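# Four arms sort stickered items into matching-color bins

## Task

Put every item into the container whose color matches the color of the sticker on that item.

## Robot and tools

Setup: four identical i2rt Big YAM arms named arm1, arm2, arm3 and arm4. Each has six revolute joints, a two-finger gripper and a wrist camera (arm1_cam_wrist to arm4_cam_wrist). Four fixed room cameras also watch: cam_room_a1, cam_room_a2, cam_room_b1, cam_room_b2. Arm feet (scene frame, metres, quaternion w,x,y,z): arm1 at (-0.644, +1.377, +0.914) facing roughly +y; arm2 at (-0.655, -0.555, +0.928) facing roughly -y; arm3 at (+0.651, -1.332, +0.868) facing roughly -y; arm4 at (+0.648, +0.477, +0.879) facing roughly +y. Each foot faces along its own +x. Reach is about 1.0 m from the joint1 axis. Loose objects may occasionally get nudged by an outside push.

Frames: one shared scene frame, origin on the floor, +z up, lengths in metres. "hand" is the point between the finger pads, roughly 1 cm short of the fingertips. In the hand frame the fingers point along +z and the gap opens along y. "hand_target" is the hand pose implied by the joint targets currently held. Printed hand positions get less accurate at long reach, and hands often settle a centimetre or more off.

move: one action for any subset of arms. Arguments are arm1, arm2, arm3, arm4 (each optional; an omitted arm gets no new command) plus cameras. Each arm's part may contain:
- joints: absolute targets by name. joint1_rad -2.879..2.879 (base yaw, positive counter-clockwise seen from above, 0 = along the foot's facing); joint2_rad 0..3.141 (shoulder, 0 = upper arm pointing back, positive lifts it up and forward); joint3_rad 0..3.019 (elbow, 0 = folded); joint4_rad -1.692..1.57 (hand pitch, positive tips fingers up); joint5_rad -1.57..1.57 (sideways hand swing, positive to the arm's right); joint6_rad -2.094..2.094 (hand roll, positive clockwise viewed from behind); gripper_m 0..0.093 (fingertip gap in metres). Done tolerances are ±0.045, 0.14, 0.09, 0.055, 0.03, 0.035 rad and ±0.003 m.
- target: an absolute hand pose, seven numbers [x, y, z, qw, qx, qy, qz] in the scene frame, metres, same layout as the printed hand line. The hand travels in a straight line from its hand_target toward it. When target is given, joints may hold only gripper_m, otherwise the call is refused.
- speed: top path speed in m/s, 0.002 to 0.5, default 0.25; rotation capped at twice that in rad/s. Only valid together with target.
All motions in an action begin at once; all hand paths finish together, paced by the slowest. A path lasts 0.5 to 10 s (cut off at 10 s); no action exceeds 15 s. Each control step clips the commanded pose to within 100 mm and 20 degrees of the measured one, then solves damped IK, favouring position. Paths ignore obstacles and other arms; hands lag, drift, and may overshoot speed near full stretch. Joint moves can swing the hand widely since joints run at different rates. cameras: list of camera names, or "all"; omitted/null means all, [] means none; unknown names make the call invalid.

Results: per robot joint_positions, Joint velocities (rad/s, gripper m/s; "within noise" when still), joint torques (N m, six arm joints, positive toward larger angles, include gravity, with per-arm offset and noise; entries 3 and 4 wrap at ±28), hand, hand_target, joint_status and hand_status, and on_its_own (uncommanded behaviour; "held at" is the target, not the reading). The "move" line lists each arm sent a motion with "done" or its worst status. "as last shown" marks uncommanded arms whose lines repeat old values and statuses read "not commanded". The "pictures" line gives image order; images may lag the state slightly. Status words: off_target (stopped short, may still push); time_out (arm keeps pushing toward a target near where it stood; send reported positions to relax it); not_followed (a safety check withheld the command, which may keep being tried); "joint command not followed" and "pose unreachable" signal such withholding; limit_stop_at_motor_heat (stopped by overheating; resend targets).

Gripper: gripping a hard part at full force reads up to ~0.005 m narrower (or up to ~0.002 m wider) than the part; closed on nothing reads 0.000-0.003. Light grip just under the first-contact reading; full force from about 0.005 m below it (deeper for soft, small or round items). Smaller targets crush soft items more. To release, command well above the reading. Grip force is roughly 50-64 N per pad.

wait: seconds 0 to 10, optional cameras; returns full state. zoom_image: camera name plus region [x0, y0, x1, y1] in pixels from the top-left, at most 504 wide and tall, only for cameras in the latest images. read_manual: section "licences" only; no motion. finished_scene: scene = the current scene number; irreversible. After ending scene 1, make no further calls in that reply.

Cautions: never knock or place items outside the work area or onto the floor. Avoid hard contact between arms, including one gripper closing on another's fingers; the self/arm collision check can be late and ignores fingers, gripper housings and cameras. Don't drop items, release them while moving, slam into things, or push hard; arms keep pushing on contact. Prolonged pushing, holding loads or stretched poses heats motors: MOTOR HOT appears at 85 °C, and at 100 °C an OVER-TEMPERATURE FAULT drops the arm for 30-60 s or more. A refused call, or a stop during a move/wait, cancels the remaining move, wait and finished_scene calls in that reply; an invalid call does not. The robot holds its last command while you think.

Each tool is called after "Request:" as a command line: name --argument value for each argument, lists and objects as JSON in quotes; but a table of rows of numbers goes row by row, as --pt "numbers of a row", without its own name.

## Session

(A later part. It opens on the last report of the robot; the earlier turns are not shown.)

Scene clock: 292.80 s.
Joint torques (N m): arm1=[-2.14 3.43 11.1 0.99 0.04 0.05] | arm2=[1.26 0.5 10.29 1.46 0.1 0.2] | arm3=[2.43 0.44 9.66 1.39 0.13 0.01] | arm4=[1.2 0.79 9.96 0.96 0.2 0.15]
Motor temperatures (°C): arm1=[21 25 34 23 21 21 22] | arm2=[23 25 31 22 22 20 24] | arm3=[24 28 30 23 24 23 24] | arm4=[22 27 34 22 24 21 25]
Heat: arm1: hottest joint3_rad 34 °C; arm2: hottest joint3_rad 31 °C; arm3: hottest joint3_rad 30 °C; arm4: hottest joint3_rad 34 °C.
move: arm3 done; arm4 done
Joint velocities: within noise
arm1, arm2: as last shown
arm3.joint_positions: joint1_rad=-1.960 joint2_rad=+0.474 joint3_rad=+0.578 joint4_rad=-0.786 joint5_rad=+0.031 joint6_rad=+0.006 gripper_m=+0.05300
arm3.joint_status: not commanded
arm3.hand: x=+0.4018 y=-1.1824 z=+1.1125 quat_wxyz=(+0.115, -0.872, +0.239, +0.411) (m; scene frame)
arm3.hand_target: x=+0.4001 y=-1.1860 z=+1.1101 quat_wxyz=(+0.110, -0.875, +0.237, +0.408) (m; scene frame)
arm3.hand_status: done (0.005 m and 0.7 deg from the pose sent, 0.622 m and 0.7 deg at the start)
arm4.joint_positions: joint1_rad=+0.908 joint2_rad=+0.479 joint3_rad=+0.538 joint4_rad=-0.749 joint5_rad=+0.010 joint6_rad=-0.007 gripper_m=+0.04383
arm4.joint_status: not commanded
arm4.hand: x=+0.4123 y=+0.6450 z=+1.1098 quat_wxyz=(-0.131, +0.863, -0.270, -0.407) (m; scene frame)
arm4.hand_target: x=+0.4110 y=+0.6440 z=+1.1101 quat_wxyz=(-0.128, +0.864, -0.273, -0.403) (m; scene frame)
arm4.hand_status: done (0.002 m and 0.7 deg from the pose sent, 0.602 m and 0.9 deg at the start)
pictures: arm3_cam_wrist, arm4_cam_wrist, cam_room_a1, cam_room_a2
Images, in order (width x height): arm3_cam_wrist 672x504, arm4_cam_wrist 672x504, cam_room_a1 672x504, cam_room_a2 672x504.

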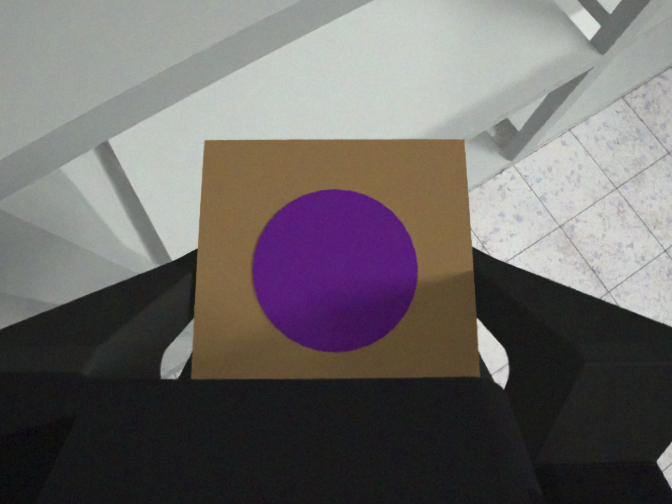

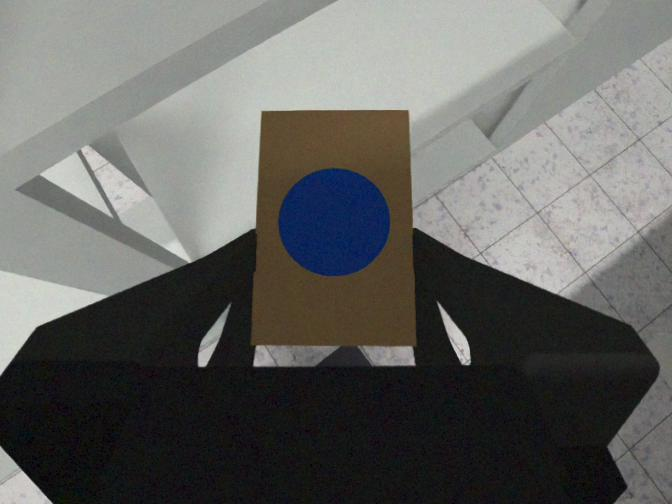

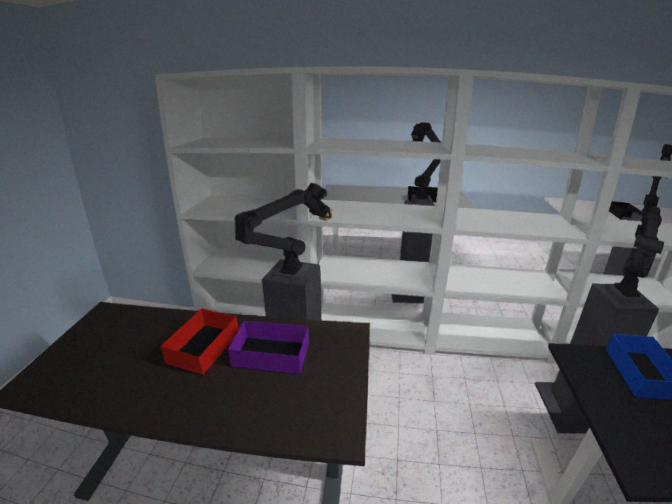

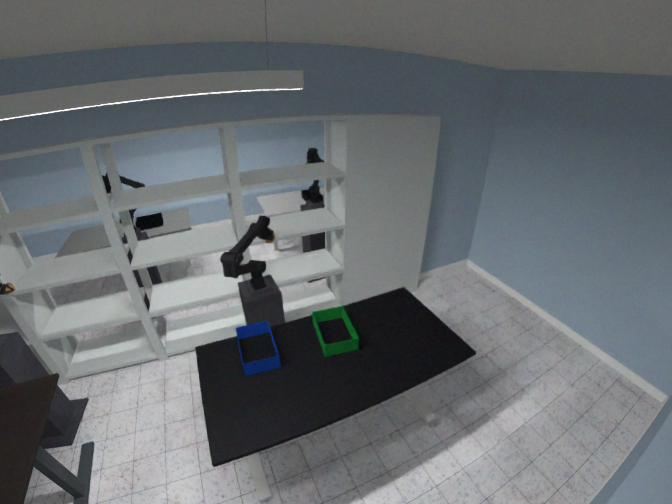

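Request:
move --arm3 '{"joints":{"joint2_rad":0.534,"joint3_rad":1.403,"joint4_rad":-1.55,"joint5_rad":0}}' --arm4 '{"joints":{"joint1_rad":0.3,"joint2_rad":0.534,"joint3_rad":1.403,"joint4_rad":-1.55,"joint5_rad":0}}' --cameras '[]'

Request:
move --arm3 '{"joints":{"joint1_rad":1.785,"joint6_rad":0}}' --arm4 '{"joints":{"joint1_rad":-1.845,"joint6_rad":0}}' --cameras '[]'

Request:
move --arm3 '{"target":[1.20,-1.28,0.98,0.4222,-0.0426,0.9053,0.0199],"speed":0.35}' --arm4 '{"target":[1.13,0.37,0.98,0.4201,0.0988,0.9009,-0.0461],"speed":0.35}' --cameras '["arm3_cam_wrist","arm4_cam_wrist","cam_room_a1","cam_room_a2"]'

Scene clock: 324.53 s.
Joint torques (N m): arm1=[-1.49 3.9 11.04 1.1 0.04 0.04] | arm2=[1.26 0.62 10.32 1.46 0.1 0.19] | arm3=[2.26 3.6 10.51 1.31 -0.07 0.02] | arm4=[0.5 2.78 9.33 0.96 0.06 0.13]
Motor temperatures (°C): arm1=[21 24 34 23 21 21 22] | arm2=[23 25 31 22 22 20 23] | arm3=[24 26 31 23 24 23 24] | arm4=[22 24 35 22 24 21 26]
Heat: arm1: hottest joint3_rad 34 °C; arm2: hottest joint3_rad 31 °C; arm3: hottest joint3_rad 31 °C; arm4: hottest joint3_rad 35 °C.
move: arm3 done; arm4 done
Joint velocities: within noise
arm1.joint_positions: joint1_rad=-2.244 joint2_rad=+0.531 joint3_rad=+1.088 joint4_rad=-1.491 joint5_rad=-0.007 joint6_rad=-0.001 gripper_m=+0.08997
arm1.joint_status: not commanded
arm1.hand: x=-0.4716 y=+1.2625 z=+1.2944 quat_wxyz=(-0.292, -0.281, -0.910, +0.091) (m; scene frame)
arm1.hand_target: x=-0.4730 y=+1.2625 z=+1.2983 quat_wxyz=(-0.292, -0.284, -0.909, +0.092) (m; scene frame)
arm1.hand_status: not commanded
arm2.joint_positions: joint1_rad=+0.908 joint2_rad=+0.534 joint3_rad=+1.097 joint4_rad=-1.487 joint5_rad=+0.002 joint6_rad=-0.011 gripper_m=+0.08993
arm2.joint_status: not commanded
arm2.hand: x=-0.4830 y=-0.6625 z=+1.3160 quat_wxyz=(-0.306, -0.252, -0.914, +0.087) (m; scene frame)
arm2.hand_target: x=-0.4847 y=-0.6605 z=+1.3153 quat_wxyz=(-0.302, -0.255, -0.915, +0.084) (m; scene frame)
arm2.hand_status: not commanded
arm3.joint_positions: joint1_rad=-1.959 joint2_rad=+0.530 joint3_rad=+1.365 joint4_rad=-1.545 joint5_rad=+0.002 joint6_rad=+0.006 gripper_m=+0.05300
arm3.joint_status: all done
arm3.hand: x=+0.4990 y=-1.2392 z=+1.3679 quat_wxyz=(+0.099, -0.880, +0.235, +0.401) (m; scene frame)
arm3.hand_target: x=+0.5011 y=-1.2436 z=+1.3835 quat_wxyz=(+0.097, -0.875, +0.229, +0.416) (m; scene frame)
arm3.hand_status: not commanded
arm4.joint_positions: joint1_rad=+0.304 joint2_rad=+0.536 joint3_rad=+1.367 joint4_rad=-1.541 joint5_rad=+0.001 joint6_rad=-0.007 gripper_m=+0.04383
arm4.joint_status: all done
arm4.hand: x=+0.5887 y=+0.6443 z=+1.3817 quat_wxyz=(-0.237, +0.748, -0.516, -0.343) (m; scene frame)
arm4.hand_target: x=+0.5915 y=+0.6383 z=+1.3962 quat_wxyz=(-0.242, +0.740, -0.518, -0.355) (m; scene frame)
arm4.hand_status: not commanded
pictures: none
No camera images: "cameras" was empty.

Scene clock: 327.10 s.
Joint torques (N m): arm1=[-1.61 4.01 11.32 1.03 0.02 0.05] | arm2=[1.32 0.56 10.35 1.46 0.11 0.19] | arm3=[1.96 3.78 10.39 1.32 0.05 -0.1] | arm4=[0.5 3.31 9.26 0.81 0.06 0.1]
Motor temperatures (°C): arm1=[21 24 34 23 21 21 22] | arm2=[23 25 31 22 22 20 23] | arm3=[24 26 31 23 24 23 24] | arm4=[22 24 35 22 24 21 26]
Heat: arm1: hottest joint3_rad 34 °C; arm2: hottest joint3_rad 31 °C; arm3: hottest joint3_rad 31 °C; arm4: hottest joint3_rad 35 °C.
move: arm3 done; arm4 done
Joint velocities: within noise
arm1, arm2: as last shown
arm3.joint_positions: joint1_rad=+1.774 joint2_rad=+0.530 joint3_rad=+1.365 joint4_rad=-1.545 joint5_rad=-0.001 joint6_rad=+0.005 gripper_m=+0.05302
arm3.joint_status: all done
arm3.hand: x=+0.8237 y=-1.3107 z=+1.3693 quat_wxyz=(-0.417, +0.038, -0.908, -0.012) (m; scene frame)
arm3.hand_target: x=+0.8194 y=-1.3091 z=+1.3848 quat_wxyz=(-0.430, +0.045, -0.901, -0.014) (m; scene frame)
arm3.hand_status: not commanded
arm4.joint_positions: joint1_rad=-1.842 joint2_rad=+0.536 joint3_rad=+1.367 joint4_rad=-1.541 joint5_rad=+0.000 joint6_rad=-0.007 gripper_m=+0.04384
arm4.joint_status: all done
arm4.hand: x=+0.8224 y=+0.4410 z=+1.3813 quat_wxyz=(-0.413, -0.093, -0.905, +0.048) (m; scene frame)
arm4.hand_target: x=+0.8160 y=+0.4420 z=+1.3958 quat_wxyz=(-0.426, -0.097, -0.898, +0.049) (m; scene frame)
arm4.hand_status: not commanded
pictures: none
No camera images: "cameras" was empty.

Scene clock: 329.53 s.
Joint torques (N m): arm1=[-2.26 3.55 11.38 1.01 0.03 0.06] | arm2=[1.2 0.56 10.29 1.46 0.11 0.18] | arm3=[1.38 -14.15 11.33 2.18 -0.07 -0.05] | arm4=[0.79 -11.46 9.17 2.06 -0.06 0.12]
Motor temperatures (°C): arm1=[21 24 34 23 21 21 22] | arm2=[23 25 31 22 22 20 23] | arm3=[24 25 31 23 24 23 24] | arm4=[22 24 35 22 24 21 26]
Heat: arm1: hottest joint3_rad 34 °C; arm2: hottest joint3_rad 31 °C; arm3: hottest joint3_rad 31 °C; arm4: hottest joint3_rad 35 °C.
move: arm3 off_target; arm4 off_target
Joint velocities: within noise
arm1, arm2: as last shown
arm3.joint_positions: joint1_rad=+1.774 joint2_rad=+1.512 joint3_rad=+0.772 joint4_rad=-0.035 joint5_rad=-0.012 joint6_rad=+0.005 gripper_m=+0.05302
arm3.joint_status: not commanded
arm3.hand: x=+1.1756 y=-1.2855 z=+0.9488 quat_wxyz=(-0.387, +0.040, -0.921, -0.016) (m; scene frame)
arm3.hand_target: x=+1.1979 y=-1.2801 z=+0.9807 quat_wxyz=(-0.422, +0.043, -0.905, -0.020) (m; scene frame)
arm3.hand_status: off_target (0.040 m and 4.4 deg from the pose sent, 0.542 m and 1.3 deg at the start)
arm4.joint_positions: joint1_rad=-1.842 joint2_rad=+1.391 joint3_rad=+0.622 joint4_rad=+0.010 joint5_rad=-0.001 joint6_rad=-0.007 gripper_m=+0.04384
arm4.joint_status: not commanded
arm4.hand: x=+1.1127 y=+0.3761 z=+0.9562 quat_wxyz=(-0.391, -0.094, -0.915, +0.045) (m; scene frame)
arm4.hand_target: x=+1.1290 y=+0.3701 z=+0.9805 quat_wxyz=(-0.420, -0.099, -0.901, +0.046) (m; scene frame)
arm4.hand_status: off_target (0.030 m and 3.8 deg from the pose sent, 0.511 m and 1.2 deg at the start)
pictures: arm3_cam_wrist, arm4_cam_wrist, cam_room_a1, cam_room_a2
Images, in order (width x height): arm3_cam_wrist 672x504, arm4_cam_wrist 672x504, cam_room_a1 672x504, cam_room_a2 672x504.

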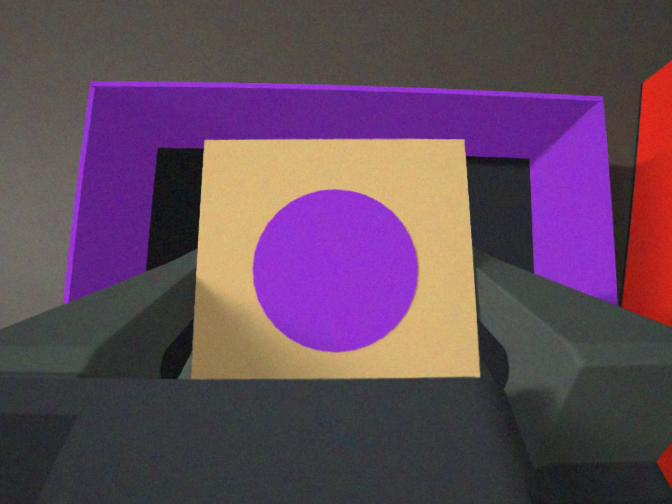

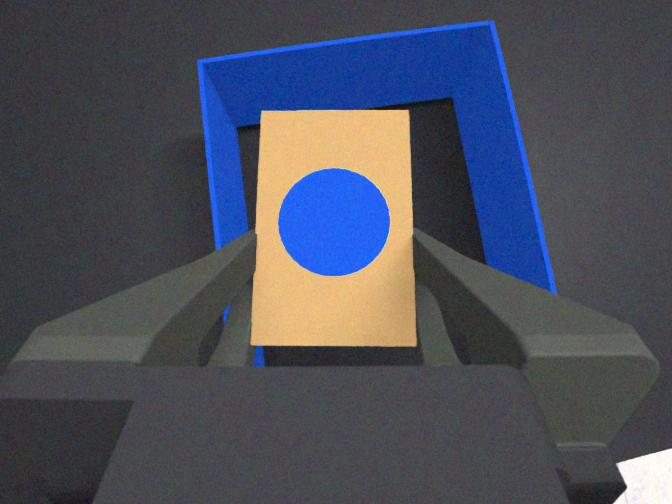

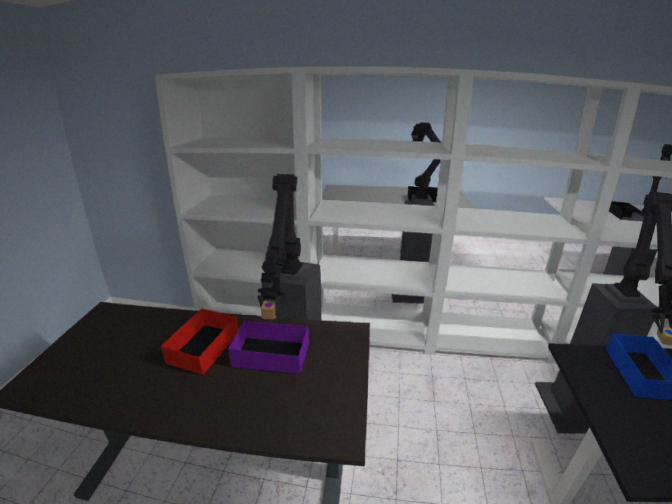

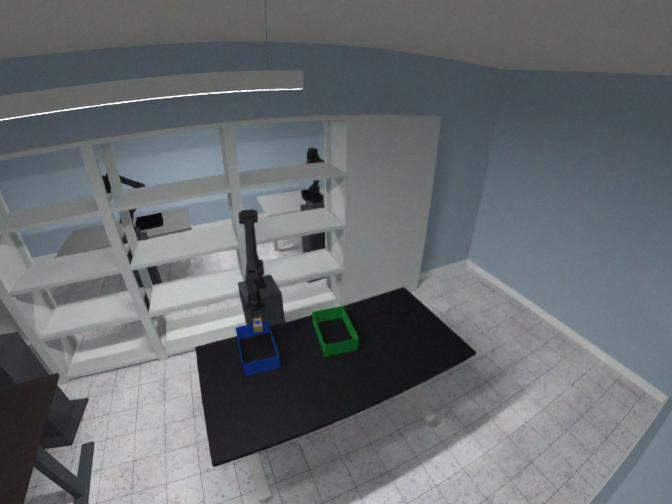

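Request:
move --arm3 '{"target":[1.21,-1.278,0.865,0.4222,-0.0426,0.9053,0.0199],"speed":0.2}' --arm4 '{"target":[1.14,0.365,0.865,0.4201,0.0988,0.9009,-0.0461],"speed":0.2}' --cameras '["arm3_cam_wrist","arm4_cam_wrist"]'

Scene clock: 336.43 s.
Joint torques (N m): arm1=[-2.14 4.19 11.23 1.03 0.06 0.04] | arm2=[1.26 0.67 10.32 1.44 0.1 0.19] | arm3=[1.85 -15.85 5.44 2.37 0.12 0] | arm4=[0.26 -12.75 4.94 1.98 -0.05 0.09]
Motor temperatures (°C): arm1=[21 24 34 23 21 21 22] | arm2=[23 25 31 22 22 20 23] | arm3=[24 25 30 23 24 23 24] | arm4=[22 24 34 22 24 21 26]
Heat: arm1: hottest joint3_rad 34 °C; arm2: hottest joint3_rad 31 °C; arm3: hottest joint3_rad 30 °C; arm4: hottest joint3_rad 34 °C.
move: arm3 off_target; arm4 done
Joint velocities: within noise
arm1, arm2: as last shown
arm3.joint_positions: joint1_rad=+1.774 joint2_rad=+1.808 joint3_rad=+0.772 joint4_rad=+0.309 joint5_rad=-0.012 joint6_rad=+0.005 gripper_m=+0.05302
arm3.joint_status: not commanded
arm3.hand: x=+1.2059 y=-1.2843 z=+0.8568 quat_wxyz=(-0.409, +0.040, -0.911, -0.017) (m; scene frame)
arm3.hand_target: x=+1.2098 y=-1.2780 z=+0.8650 quat_wxyz=(-0.422, +0.043, -0.905, -0.020) (m; scene frame)
arm3.hand_status: off_target (0.011 m and 1.7 deg from the pose sent, 0.091 m and 4.4 deg at the start)
arm4.joint_positions: joint1_rad=-1.846 joint2_rad=+1.739 joint3_rad=+0.600 joint4_rad=+0.417 joint5_rad=-0.005 joint6_rad=-0.007 gripper_m=+0.04384
arm4.joint_status: not commanded
arm4.hand: x=+1.1342 y=+0.3696 z=+0.8587 quat_wxyz=(-0.407, -0.095, -0.907, +0.046) (m; scene frame)
arm4.hand_target: x=+1.1399 y=+0.3650 z=+0.8651 quat_wxyz=(-0.420, -0.099, -0.901, +0.046) (m; scene frame)
arm4.hand_status: done (0.010 m and 1.7 deg from the pose sent, 0.096 m and 3.8 deg at the start)
pictures: arm3_cam_wrist, arm4_cam_wrist
Images, in order (width x height): arm3_cam_wrist 672x504, arm4_cam_wrist 672x504.

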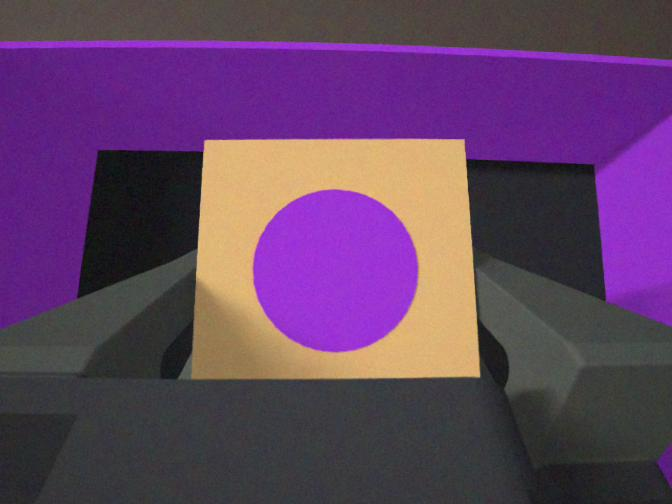

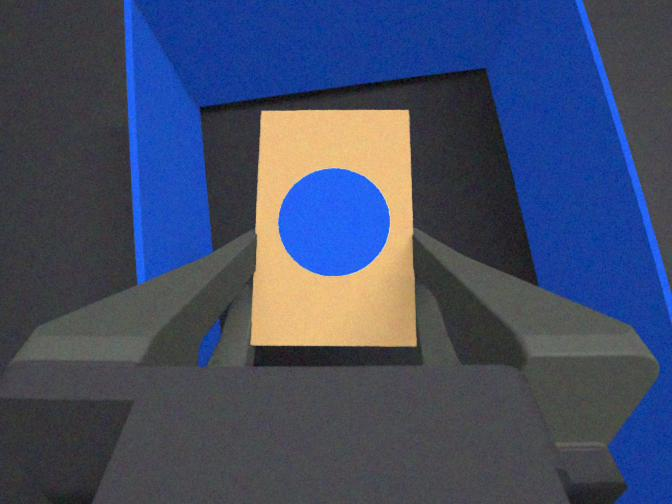

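Request:
move --arm3 '{"target":[1.207,-1.276,0.80,0.4222,-0.0426,0.9053,0.0199],"speed":0.15}' --arm4 '{"target":[1.137,0.356,0.80,0.4201,0.0988,0.9009,-0.0461],"speed":0.15}' --cameras '["arm3_cam_wrist","arm4_cam_wrist"]'

Scene clock: 343.23 s.
Joint torques (N m): arm1=[-1.03 3.6 11.26 1.05 0.02 0.07] | arm2=[1.32 0.73 10.35 1.47 0.1 0.2] | arm3=[2.14 -16.62 4.15 2.39 0.14 0.03] | arm4=[0.26 -14.21 3.85 1.98 -0.02 -0.06]
Motor temperatures (°C): arm1=[21 24 34 23 21 21 22] | arm2=[23 25 31 22 22 20 23] | arm3=[24 26 30 23 24 23 24] | arm4=[22 24 33 22 24 21 26]
Heat: arm1: hottest joint3_rad 34 °C; arm2: hottest joint3_rad 31 °C; arm3: hottest joint3_rad 30 °C; arm4: hottest joint3_rad 33 °C.
move: arm3 off_target; arm4 off_target
Joint velocities: within noise
arm1, arm2: as last shown
arm3.joint_positions: joint1_rad=+1.778 joint2_rad=+1.991 joint3_rad=+0.767 joint4_rad=+0.497 joint5_rad=-0.007 joint6_rad=+0.007 gripper_m=+0.05302
arm3.joint_status: not commanded
arm3.hand: x=+1.2026 y=-1.2842 z=+0.7921 quat_wxyz=(-0.409, +0.040, -0.911, -0.016) (m; scene frame)
arm3.hand_target: x=+1.2069 y=-1.2760 z=+0.8000 quat_wxyz=(-0.422, +0.043, -0.905, -0.020) (m; scene frame)
arm3.hand_status: off_target (0.012 m and 1.7 deg from the pose sent, 0.057 m and 1.7 deg at the start)
arm4.joint_positions: joint1_rad=-1.872 joint2_rad=+1.962 joint3_rad=+0.600 joint4_rad=+0.633 joint5_rad=-0.024 joint6_rad=-0.007 gripper_m=+0.04384
arm4.joint_status: not commanded
arm4.hand: x=+1.1269 y=+0.3611 z=+0.7931 quat_wxyz=(-0.405, -0.103, -0.908, +0.042) (m; scene frame)
arm4.hand_target: x=+1.1368 y=+0.3561 z=+0.8002 quat_wxyz=(-0.420, -0.099, -0.901, +0.046) (m; scene frame)
arm4.hand_status: off_target (0.013 m and 2.0 deg from the pose sent, 0.060 m and 1.7 deg at the start)
pictures: arm3_cam_wrist, arm4_cam_wrist
Images, in order (width x height): arm3_cam_wrist 672x504, arm4_cam_wrist 672x504.

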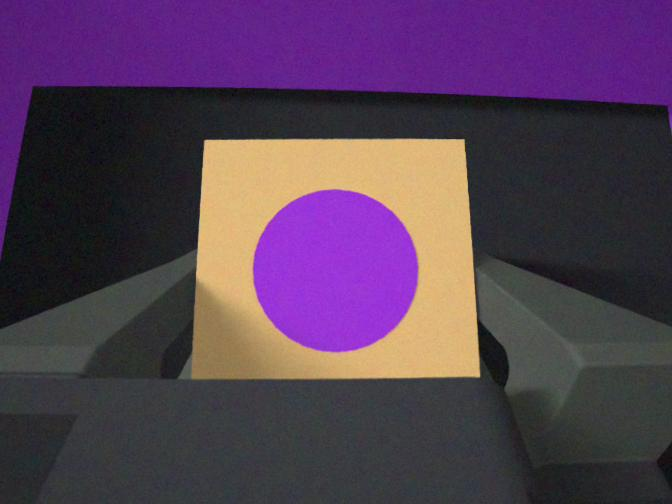

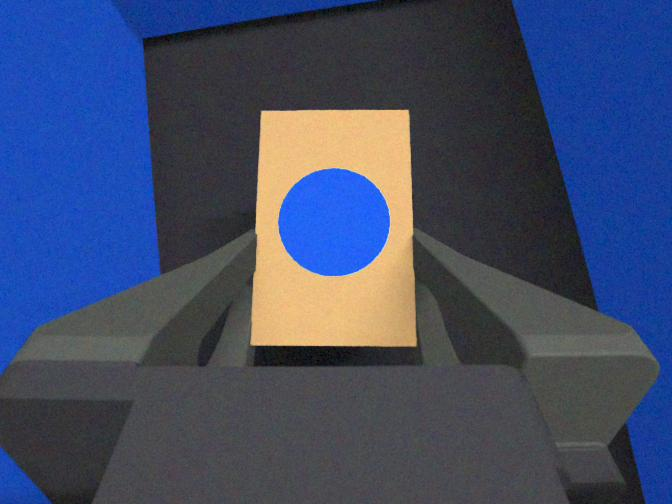

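Request:
move --arm3 '{"target":[1.205,-1.276,0.775,0.4222,-0.0426,0.9053,0.0199],"speed":0.1}' --arm4 '{"target":[1.137,0.354,0.775,0.4201,0.0988,0.9009,-0.0461],"speed":0.1}' --cameras '["arm3_cam_wrist","arm4_cam_wrist"]'

Scene clock: 347.50 s.
Joint torques (N m): arm1=[-1.73 4.13 11.22 0.96 0.02 0.06] | arm2=[1.26 0.56 10.36 1.47 0.11 0.2] | arm3=[2.14 -15.62 4.05 2.3 0.12 0.01] | arm4=[-0.15 -13.63 3.67 1.91 -0.07 -0.08]
Motor temperatures (°C): arm1=[21 24 34 23 21 21 22] | arm2=[23 25 31 22 22 20 23] | arm3=[24 26 29 23 24 23 24] | arm4=[22 24 33 22 24 21 26]
Heat: arm1: hottest joint3_rad 34 °C; arm2: hottest joint3_rad 31 °C; arm3: hottest joint3_rad 29 °C; arm4: hottest joint3_rad 33 °C.
move: arm3 done; arm4 off_target
Joint velocities: within noise
arm1, arm2: as last shown
arm3.joint_positions: joint1_rad=+1.779 joint2_rad=+2.049 joint3_rad=+0.767 joint4_rad=+0.568 joint5_rad=-0.005 joint6_rad=+0.009 gripper_m=+0.05302
arm3.joint_status: not commanded
arm3.hand: x=+1.2016 y=-1.2844 z=+0.7742 quat_wxyz=(-0.415, +0.039, -0.909, -0.016) (m; scene frame)
arm3.hand_target: x=+1.2048 y=-1.2761 z=+0.7750 quat_wxyz=(-0.422, +0.042, -0.905, -0.020) (m; scene frame)
arm3.hand_status: done (0.009 m and 1.1 deg from the pose sent, 0.019 m and 1.7 deg at the start)
arm4.joint_positions: joint1_rad=-1.876 joint2_rad=+2.040 joint3_rad=+0.611 joint4_rad=+0.706 joint5_rad=-0.028 joint6_rad=-0.008 gripper_m=+0.04384
arm4.joint_status: not commanded
arm4.hand: x=+1.1267 y=+0.3598 z=+0.7726 quat_wxyz=(-0.408, -0.103, -0.906, +0.042) (m; scene frame)
arm4.hand_target: x=+1.1367 y=+0.3540 z=+0.7752 quat_wxyz=(-0.420, -0.099, -0.901, +0.046) (m; scene frame)
arm4.hand_status: off_target (0.012 m and 1.7 deg from the pose sent, 0.022 m and 2.0 deg at the start)
pictures: arm3_cam_wrist, arm4_cam_wrist
Images, in order (width x height): arm3_cam_wrist 672x504, arm4_cam_wrist 672x504.

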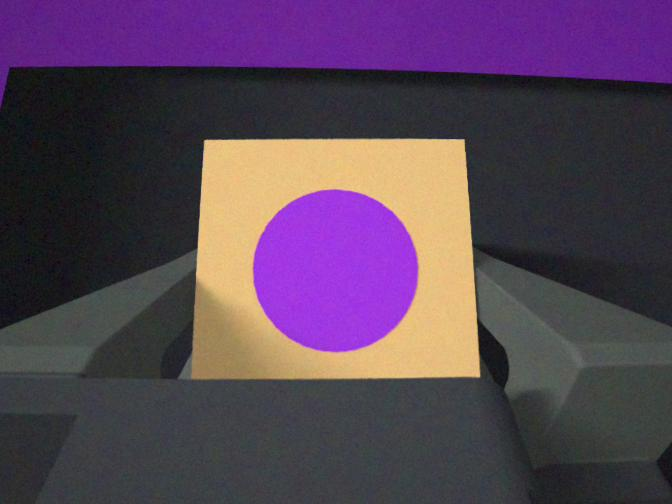

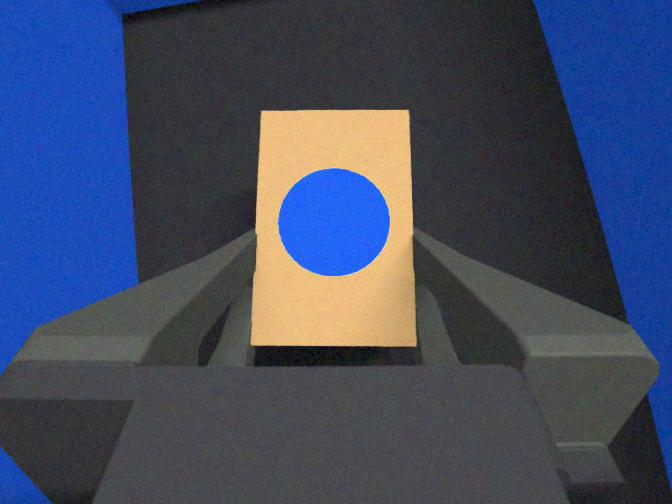

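Request:
move --arm3 '{"target":[1.205,-1.276,0.75,0.4222,-0.0426,0.9053,0.0199],"speed":0.1}' --arm4 '{"target":[1.14,0.353,0.75,0.4201,0.0988,0.9009,-0.0461],"speed":0.1}' --cameras '["arm3_cam_wrist","arm4_cam_wrist"]'

Scene clock: 351.27 s.
Joint torques (N m): arm1=[-1.96 3.84 11.37 1.07 0.02 0.03] | arm2=[1.32 0.67 10.32 1.47 0.1 0.19] | arm3=[2.08 -13.16 3.58 1.72 0.13 0.01] | arm4=[-0.03 -12.28 2.88 1.66 -0.06 -0.1]
Motor temperatures (°C): arm1=[21 24 34 23 21 21 22] | arm2=[23 25 31 22 22 20 23] | arm3=[24 26 29 23 24 23 24] | arm4=[22 24 32 22 24 21 26]
Heat: arm1: hottest joint3_rad 34 °C; arm2: hottest joint3_rad 31 °C; arm3: hottest joint3_rad 29 °C; arm4: hottest joint3_rad 32 °C.
move: arm3 off_target; arm4 done
Joint velocities: within noise
arm1, arm2: as last shown
arm3.joint_positions: joint1_rad=+1.779 joint2_rad=+2.094 joint3_rad=+0.786 joint4_rad=+0.644 joint5_rad=-0.005 joint6_rad=+0.010 gripper_m=+0.05302
arm3.joint_status: not commanded
arm3.hand: x=+1.2131 y=-1.2831 z=+0.7703 quat_wxyz=(-0.438, +0.039, -0.898, -0.017) (m; scene frame)
arm3.hand_target: x=+1.2044 y=-1.2762 z=+0.7507 quat_wxyz=(-0.422, +0.043, -0.905, -0.020) (m; scene frame)
arm3.hand_status: off_target (0.023 m and 2.0 deg from the pose sent, 0.026 m and 1.1 deg at the start)
arm4.joint_positions: joint1_rad=-1.876 joint2_rad=+2.111 joint3_rad=+0.646 joint4_rad=+0.775 joint5_rad=-0.028 joint6_rad=-0.008 gripper_m=+0.04384
arm4.joint_status: not commanded
arm4.hand: x=+1.1392 y=+0.3566 z=+0.7598 quat_wxyz=(-0.422, -0.102, -0.900, +0.044) (m; scene frame)
arm4.hand_target: x=+1.1395 y=+0.3531 z=+0.7501 quat_wxyz=(-0.420, -0.099, -0.901, +0.046) (m; scene frame)
arm4.hand_status: done (0.010 m and 0.5 deg from the pose sent, 0.027 m and 1.7 deg at the start)
pictures: arm3_cam_wrist, arm4_cam_wrist
Images, in order (width x height): arm3_cam_wrist 672x504, arm4_cam_wrist 672x504.

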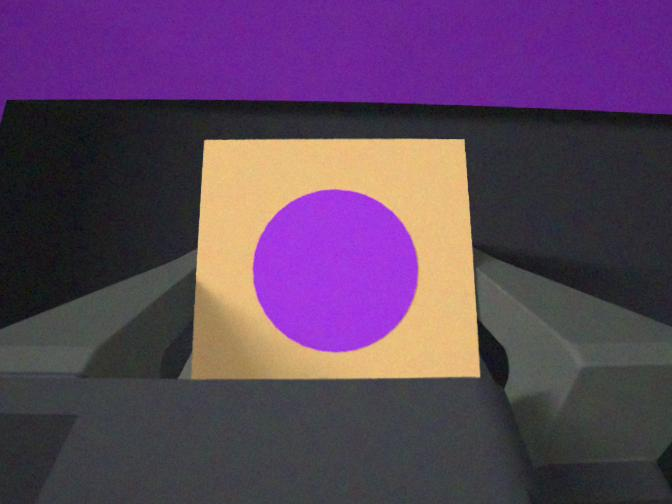

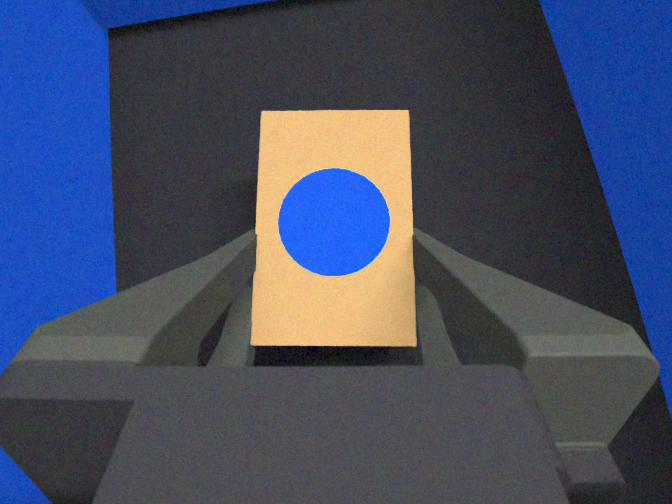

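Request:
move --arm3 '{"joints":{"gripper_m":0.075}}' --arm4 '{"target":[1.14,0.353,0.73,0.4201,0.0988,0.9009,-0.0461],"speed":0.1}' --cameras '["arm3_cam_wrist","arm4_cam_wrist"]'

Scene clock: 355.33 s.
Joint torques (N m): arm1=[-2.26 4.07 11.11 1.03 0.04 0.05] | arm2=[1.26 0.67 10.3 1.46 0.11 0.19] | arm3=[2.26 -13.45 3.59 1.73 0.12 -0.02] | arm4=[0.15 -10.23 2.21 1.13 -0.02 -0.06]
Motor temperatures (°C): arm1=[21 24 34 23 21 21 22] | arm2=[23 25 31 22 22 20 23] | arm3=[24 26 29 23 24 23 24] | arm4=[22 24 32 22 24 21 26]
Heat: arm1: hottest joint3_rad 34 °C; arm2: hottest joint3_rad 31 °C; arm3: hottest joint3_rad 29 °C; arm4: hottest joint3_rad 32 °C.
move: arm3 done; arm4 off_target
Joint velocities: within noise
arm1, arm2: as last shown
arm3.joint_positions: joint1_rad=+1.779 joint2_rad=+2.094 joint3_rad=+0.786 joint4_rad=+0.644 joint5_rad=-0.004 joint6_rad=+0.011 gripper_m=+0.07496
arm3.joint_status: all done
arm3.hand: x=+1.2132 y=-1.2831 z=+0.7704 quat_wxyz=(-0.438, +0.039, -0.898, -0.017) (m; scene frame)
arm3.hand_target: x=+1.2043 y=-1.2762 z=+0.7507 quat_wxyz=(-0.422, +0.043, -0.905, -0.020) (m; scene frame)
arm3.hand_status: not commanded
arm4.joint_positions: joint1_rad=-1.876 joint2_rad=+2.148 joint3_rad=+0.669 joint4_rad=+0.845 joint5_rad=-0.029 joint6_rad=-0.008 gripper_m=+0.04384
arm4.joint_status: not commanded
arm4.hand: x=+1.1525 y=+0.3534 z=+0.7605 quat_wxyz=(-0.447, -0.100, -0.888, +0.047) (m; scene frame)
arm4.hand_target: x=+1.1386 y=+0.3535 z=+0.7317 quat_wxyz=(-0.420, -0.099, -0.901, +0.046) (m; scene frame)
arm4.hand_status: off_target (0.033 m and 3.5 deg from the pose sent, 0.030 m and 0.5 deg at the start)
pictures: arm3_cam_wrist, arm4_cam_wrist
Images, in order (width x height): arm3_cam_wrist 672x504, arm4_cam_wrist 672x504.

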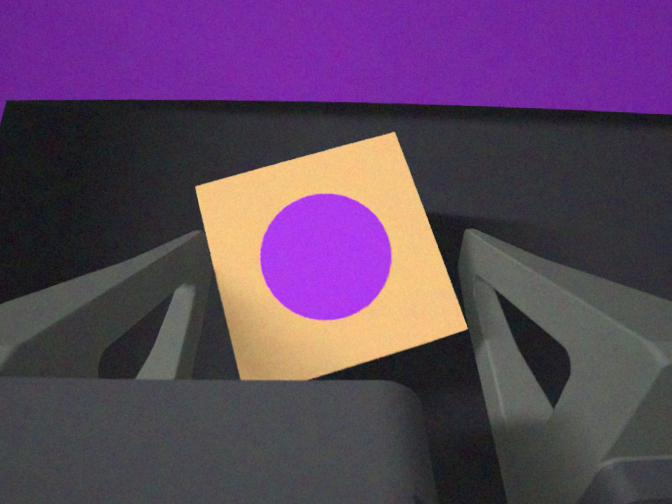

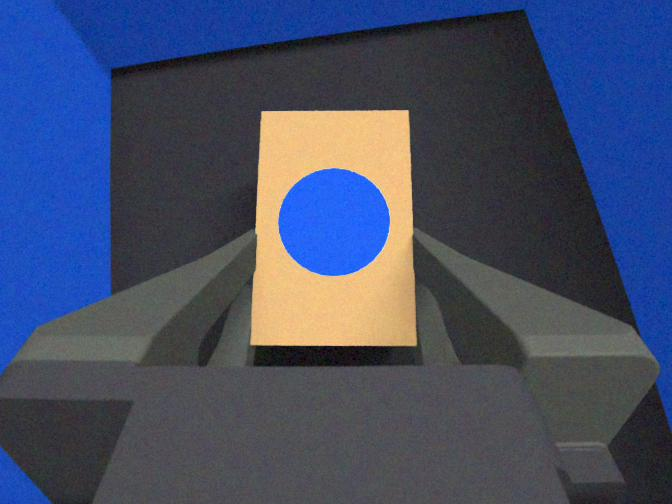

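Request:
move --arm4 '{"joints":{"gripper_m":0.066}}' --arm3 '{"target":[1.10,-1.287,0.90,0.4222,-0.0426,0.9053,0.0199],"speed":0.25}' --cameras '["arm4_cam_wrist"]'

Request:
move --arm4 '{"target":[1.05,0.375,0.90,0.4201,0.0988,0.9009,-0.0461],"speed":0.25}' --cameras '["arm3_cam_wrist","arm4_cam_wrist","cam_room_a1","cam_room_a2"]'

Scene clock: 362.60 s.
Joint torques (N m): arm1=[-2.14 3.78 11.21 1.14 0.07 0.04] | arm2=[1.32 0.62 10.33 1.47 0.11 0.19] | arm3=[1.73 -9.11 5.55 1.25 -0.06 -0.04] | arm4=[-0.03 -14.15 1.63 1.06 0.01 -0.09]
Motor temperatures (°C): arm1=[21 24 34 23 21 21 22] | arm2=[23 25 31 22 22 20 23] | arm3=[24 26 28 23 24 23 24] | arm4=[22 23 31 22 24 21 26]
Heat: arm1: hottest joint3_rad 34 °C; arm2: hottest joint3_rad 31 °C; arm3: hottest joint3_rad 28 °C; arm4: hottest joint3_rad 31 °C.
move: arm3 done; arm4 done
Joint velocities: within noise
arm1.joint_positions: joint1_rad=-2.244 joint2_rad=+0.531 joint3_rad=+1.088 joint4_rad=-1.491 joint5_rad=-0.007 joint6_rad=-0.001 gripper_m=+0.08997
arm1.joint_status: not commanded
arm1.hand: x=-0.4716 y=+1.2625 z=+1.2944 quat_wxyz=(-0.292, -0.281, -0.910, +0.091) (m; scene frame)
arm1.hand_target: x=-0.4730 y=+1.2625 z=+1.2983 quat_wxyz=(-0.292, -0.284, -0.909, +0.092) (m; scene frame)
arm1.hand_status: not commanded
arm2.joint_positions: joint1_rad=+0.908 joint2_rad=+0.534 joint3_rad=+1.097 joint4_rad=-1.487 joint5_rad=+0.002 joint6_rad=-0.011 gripper_m=+0.08993
arm2.joint_status: not commanded
arm2.hand: x=-0.4830 y=-0.6625 z=+1.3160 quat_wxyz=(-0.306, -0.252, -0.914, +0.087) (m; scene frame)
arm2.hand_target: x=-0.4847 y=-0.6605 z=+1.3153 quat_wxyz=(-0.302, -0.255, -0.915, +0.084) (m; scene frame)
arm2.hand_status: not commanded
arm3.joint_positions: joint1_rad=+1.779 joint2_rad=+1.471 joint3_rad=+0.483 joint4_rad=+0.311 joint5_rad=-0.005 joint6_rad=+0.012 gripper_m=+0.07496
arm3.joint_status: not commanded
arm3.hand: x=+1.1043 y=-1.2908 z=+0.9072 quat_wxyz=(-0.432, +0.038, -0.901, -0.017) (m; scene frame)
arm3.hand_target: x=+1.0999 y=-1.2870 z=+0.9001 quat_wxyz=(-0.422, +0.043, -0.905, -0.020) (m; scene frame)
arm3.hand_status: done (0.009 m and 1.3 deg from the pose sent, 0.172 m and 2.0 deg at the start)
arm4.joint_positions: joint1_rad=-1.876 joint2_rad=+2.192 joint3_rad=+0.671 joint4_rad=+0.846 joint5_rad=-0.029 joint6_rad=-0.008 gripper_m=+0.06592
arm4.joint_status: all done
arm4.hand: x=+1.1430 y=+0.3558 z=+0.7398 quat_wxyz=(-0.429, -0.101, -0.896, +0.044) (m; scene frame)
arm4.hand_target: x=+1.1386 y=+0.3536 z=+0.7317 quat_wxyz=(-0.420, -0.099, -0.901, +0.046) (m; scene frame)
arm4.hand_status: not commanded
pictures: arm4_cam_wrist
Images, in order (width x height): arm4_cam_wrist 672x504.

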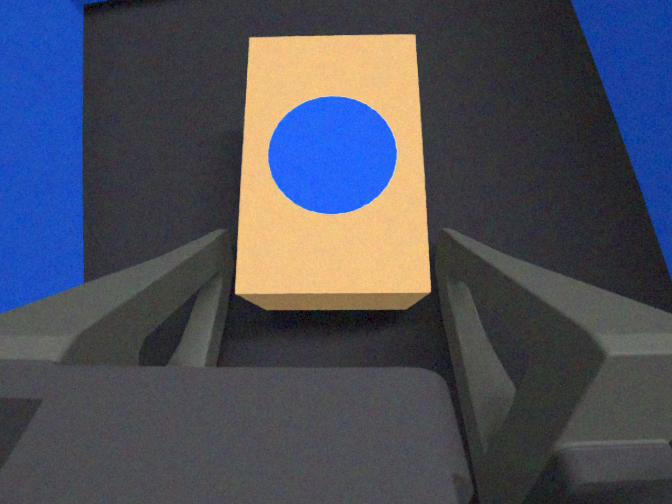

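Scene clock: 364.07 s.
Joint torques (N m): arm1=[-2.49 3.43 11.41 0.92 0.02 0.05] | arm2=[1.26 0.62 10.32 1.46 0.11 0.19] | arm3=[1.73 -9.05 5.56 1.25 -0.07 -0.05] | arm4=[0.44 -7.71 5.42 0.91 -0.06 -0.09]
Motor temperatures (°C): arm1=[21 24 34 23 21 21 22] | arm2=[23 25 31 22 22 20 23] | arm3=[24 26 28 23 24 23 24] | arm4=[22 24 31 22 24 21 26]
Heat: arm1: hottest joint3_rad 34 °C; arm2: hottest joint3_rad 31 °C; arm3: hottest joint3_rad 28 °C; arm4: hottest joint3_rad 31 °C.
move: arm4 done
Joint velocities: within noise
arm1, arm2, arm3: as last shown
arm4.joint_positions: joint1_rad=-1.883 joint2_rad=+1.426 joint3_rad=+0.371 joint4_rad=+0.378 joint5_rad=-0.034 joint6_rad=-0.011 gripper_m=+0.06592
arm4.joint_status: not commanded
arm4.hand: x=+1.0520 y=+0.3773 z=+0.9052 quat_wxyz=(-0.429, -0.102, -0.897, +0.044) (m; scene frame)
arm4.hand_target: x=+1.0498 y=+0.3751 z=+0.9000 quat_wxyz=(-0.420, -0.099, -0.901, +0.046) (m; scene frame)
arm4.hand_status: done (0.006 m and 1.2 deg from the pose sent, 0.186 m and 1.2 deg at the start)
pictures: arm3_cam_wrist, arm4_cam_wrist, cam_room_a1, cam_room_a2
Images, in order (width x height): arm3_cam_wrist 672x504, arm4_cam_wrist 672x504, cam_room_a1 672x504, cam_room_a2 672x504.

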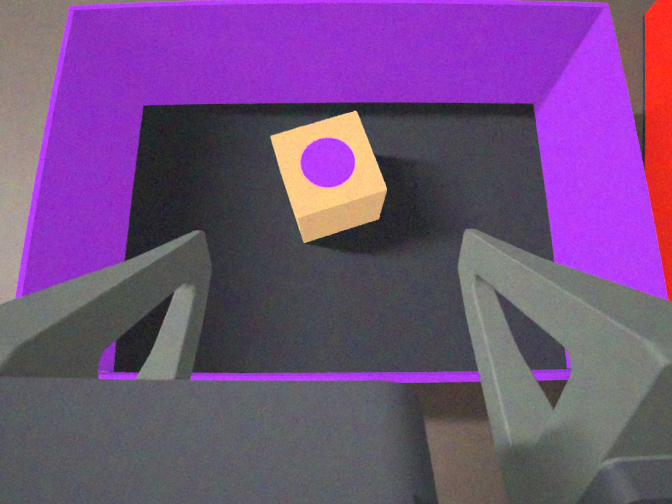

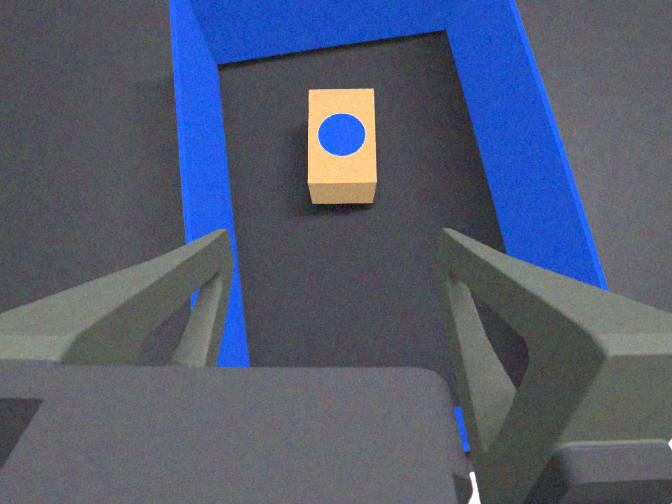

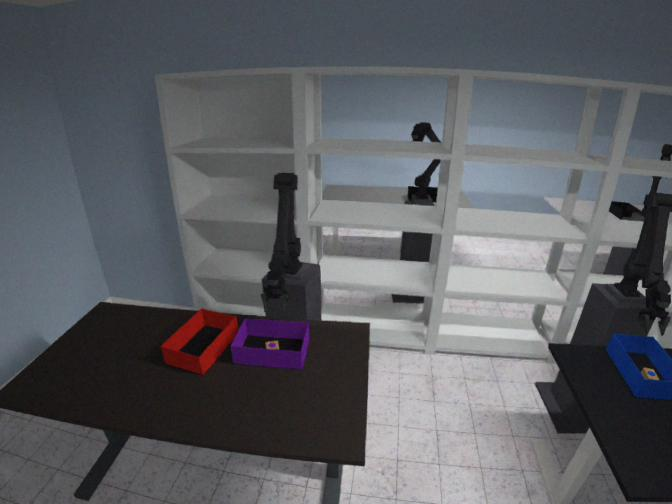

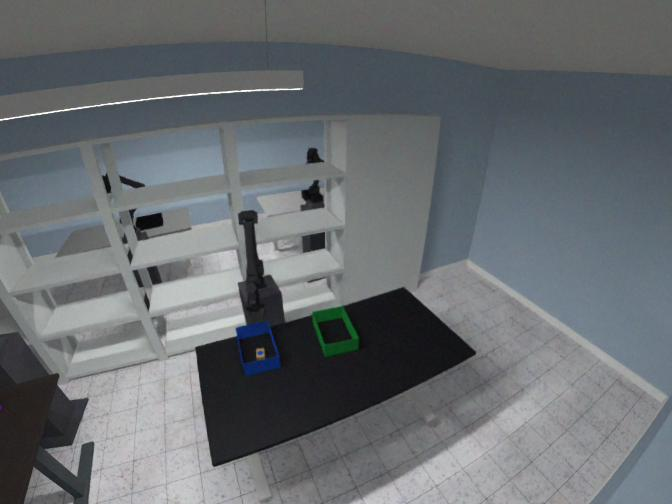

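Both items rest in their matching containers.

Request:
finished_scene --scene 2

The scene is finished: the task was done.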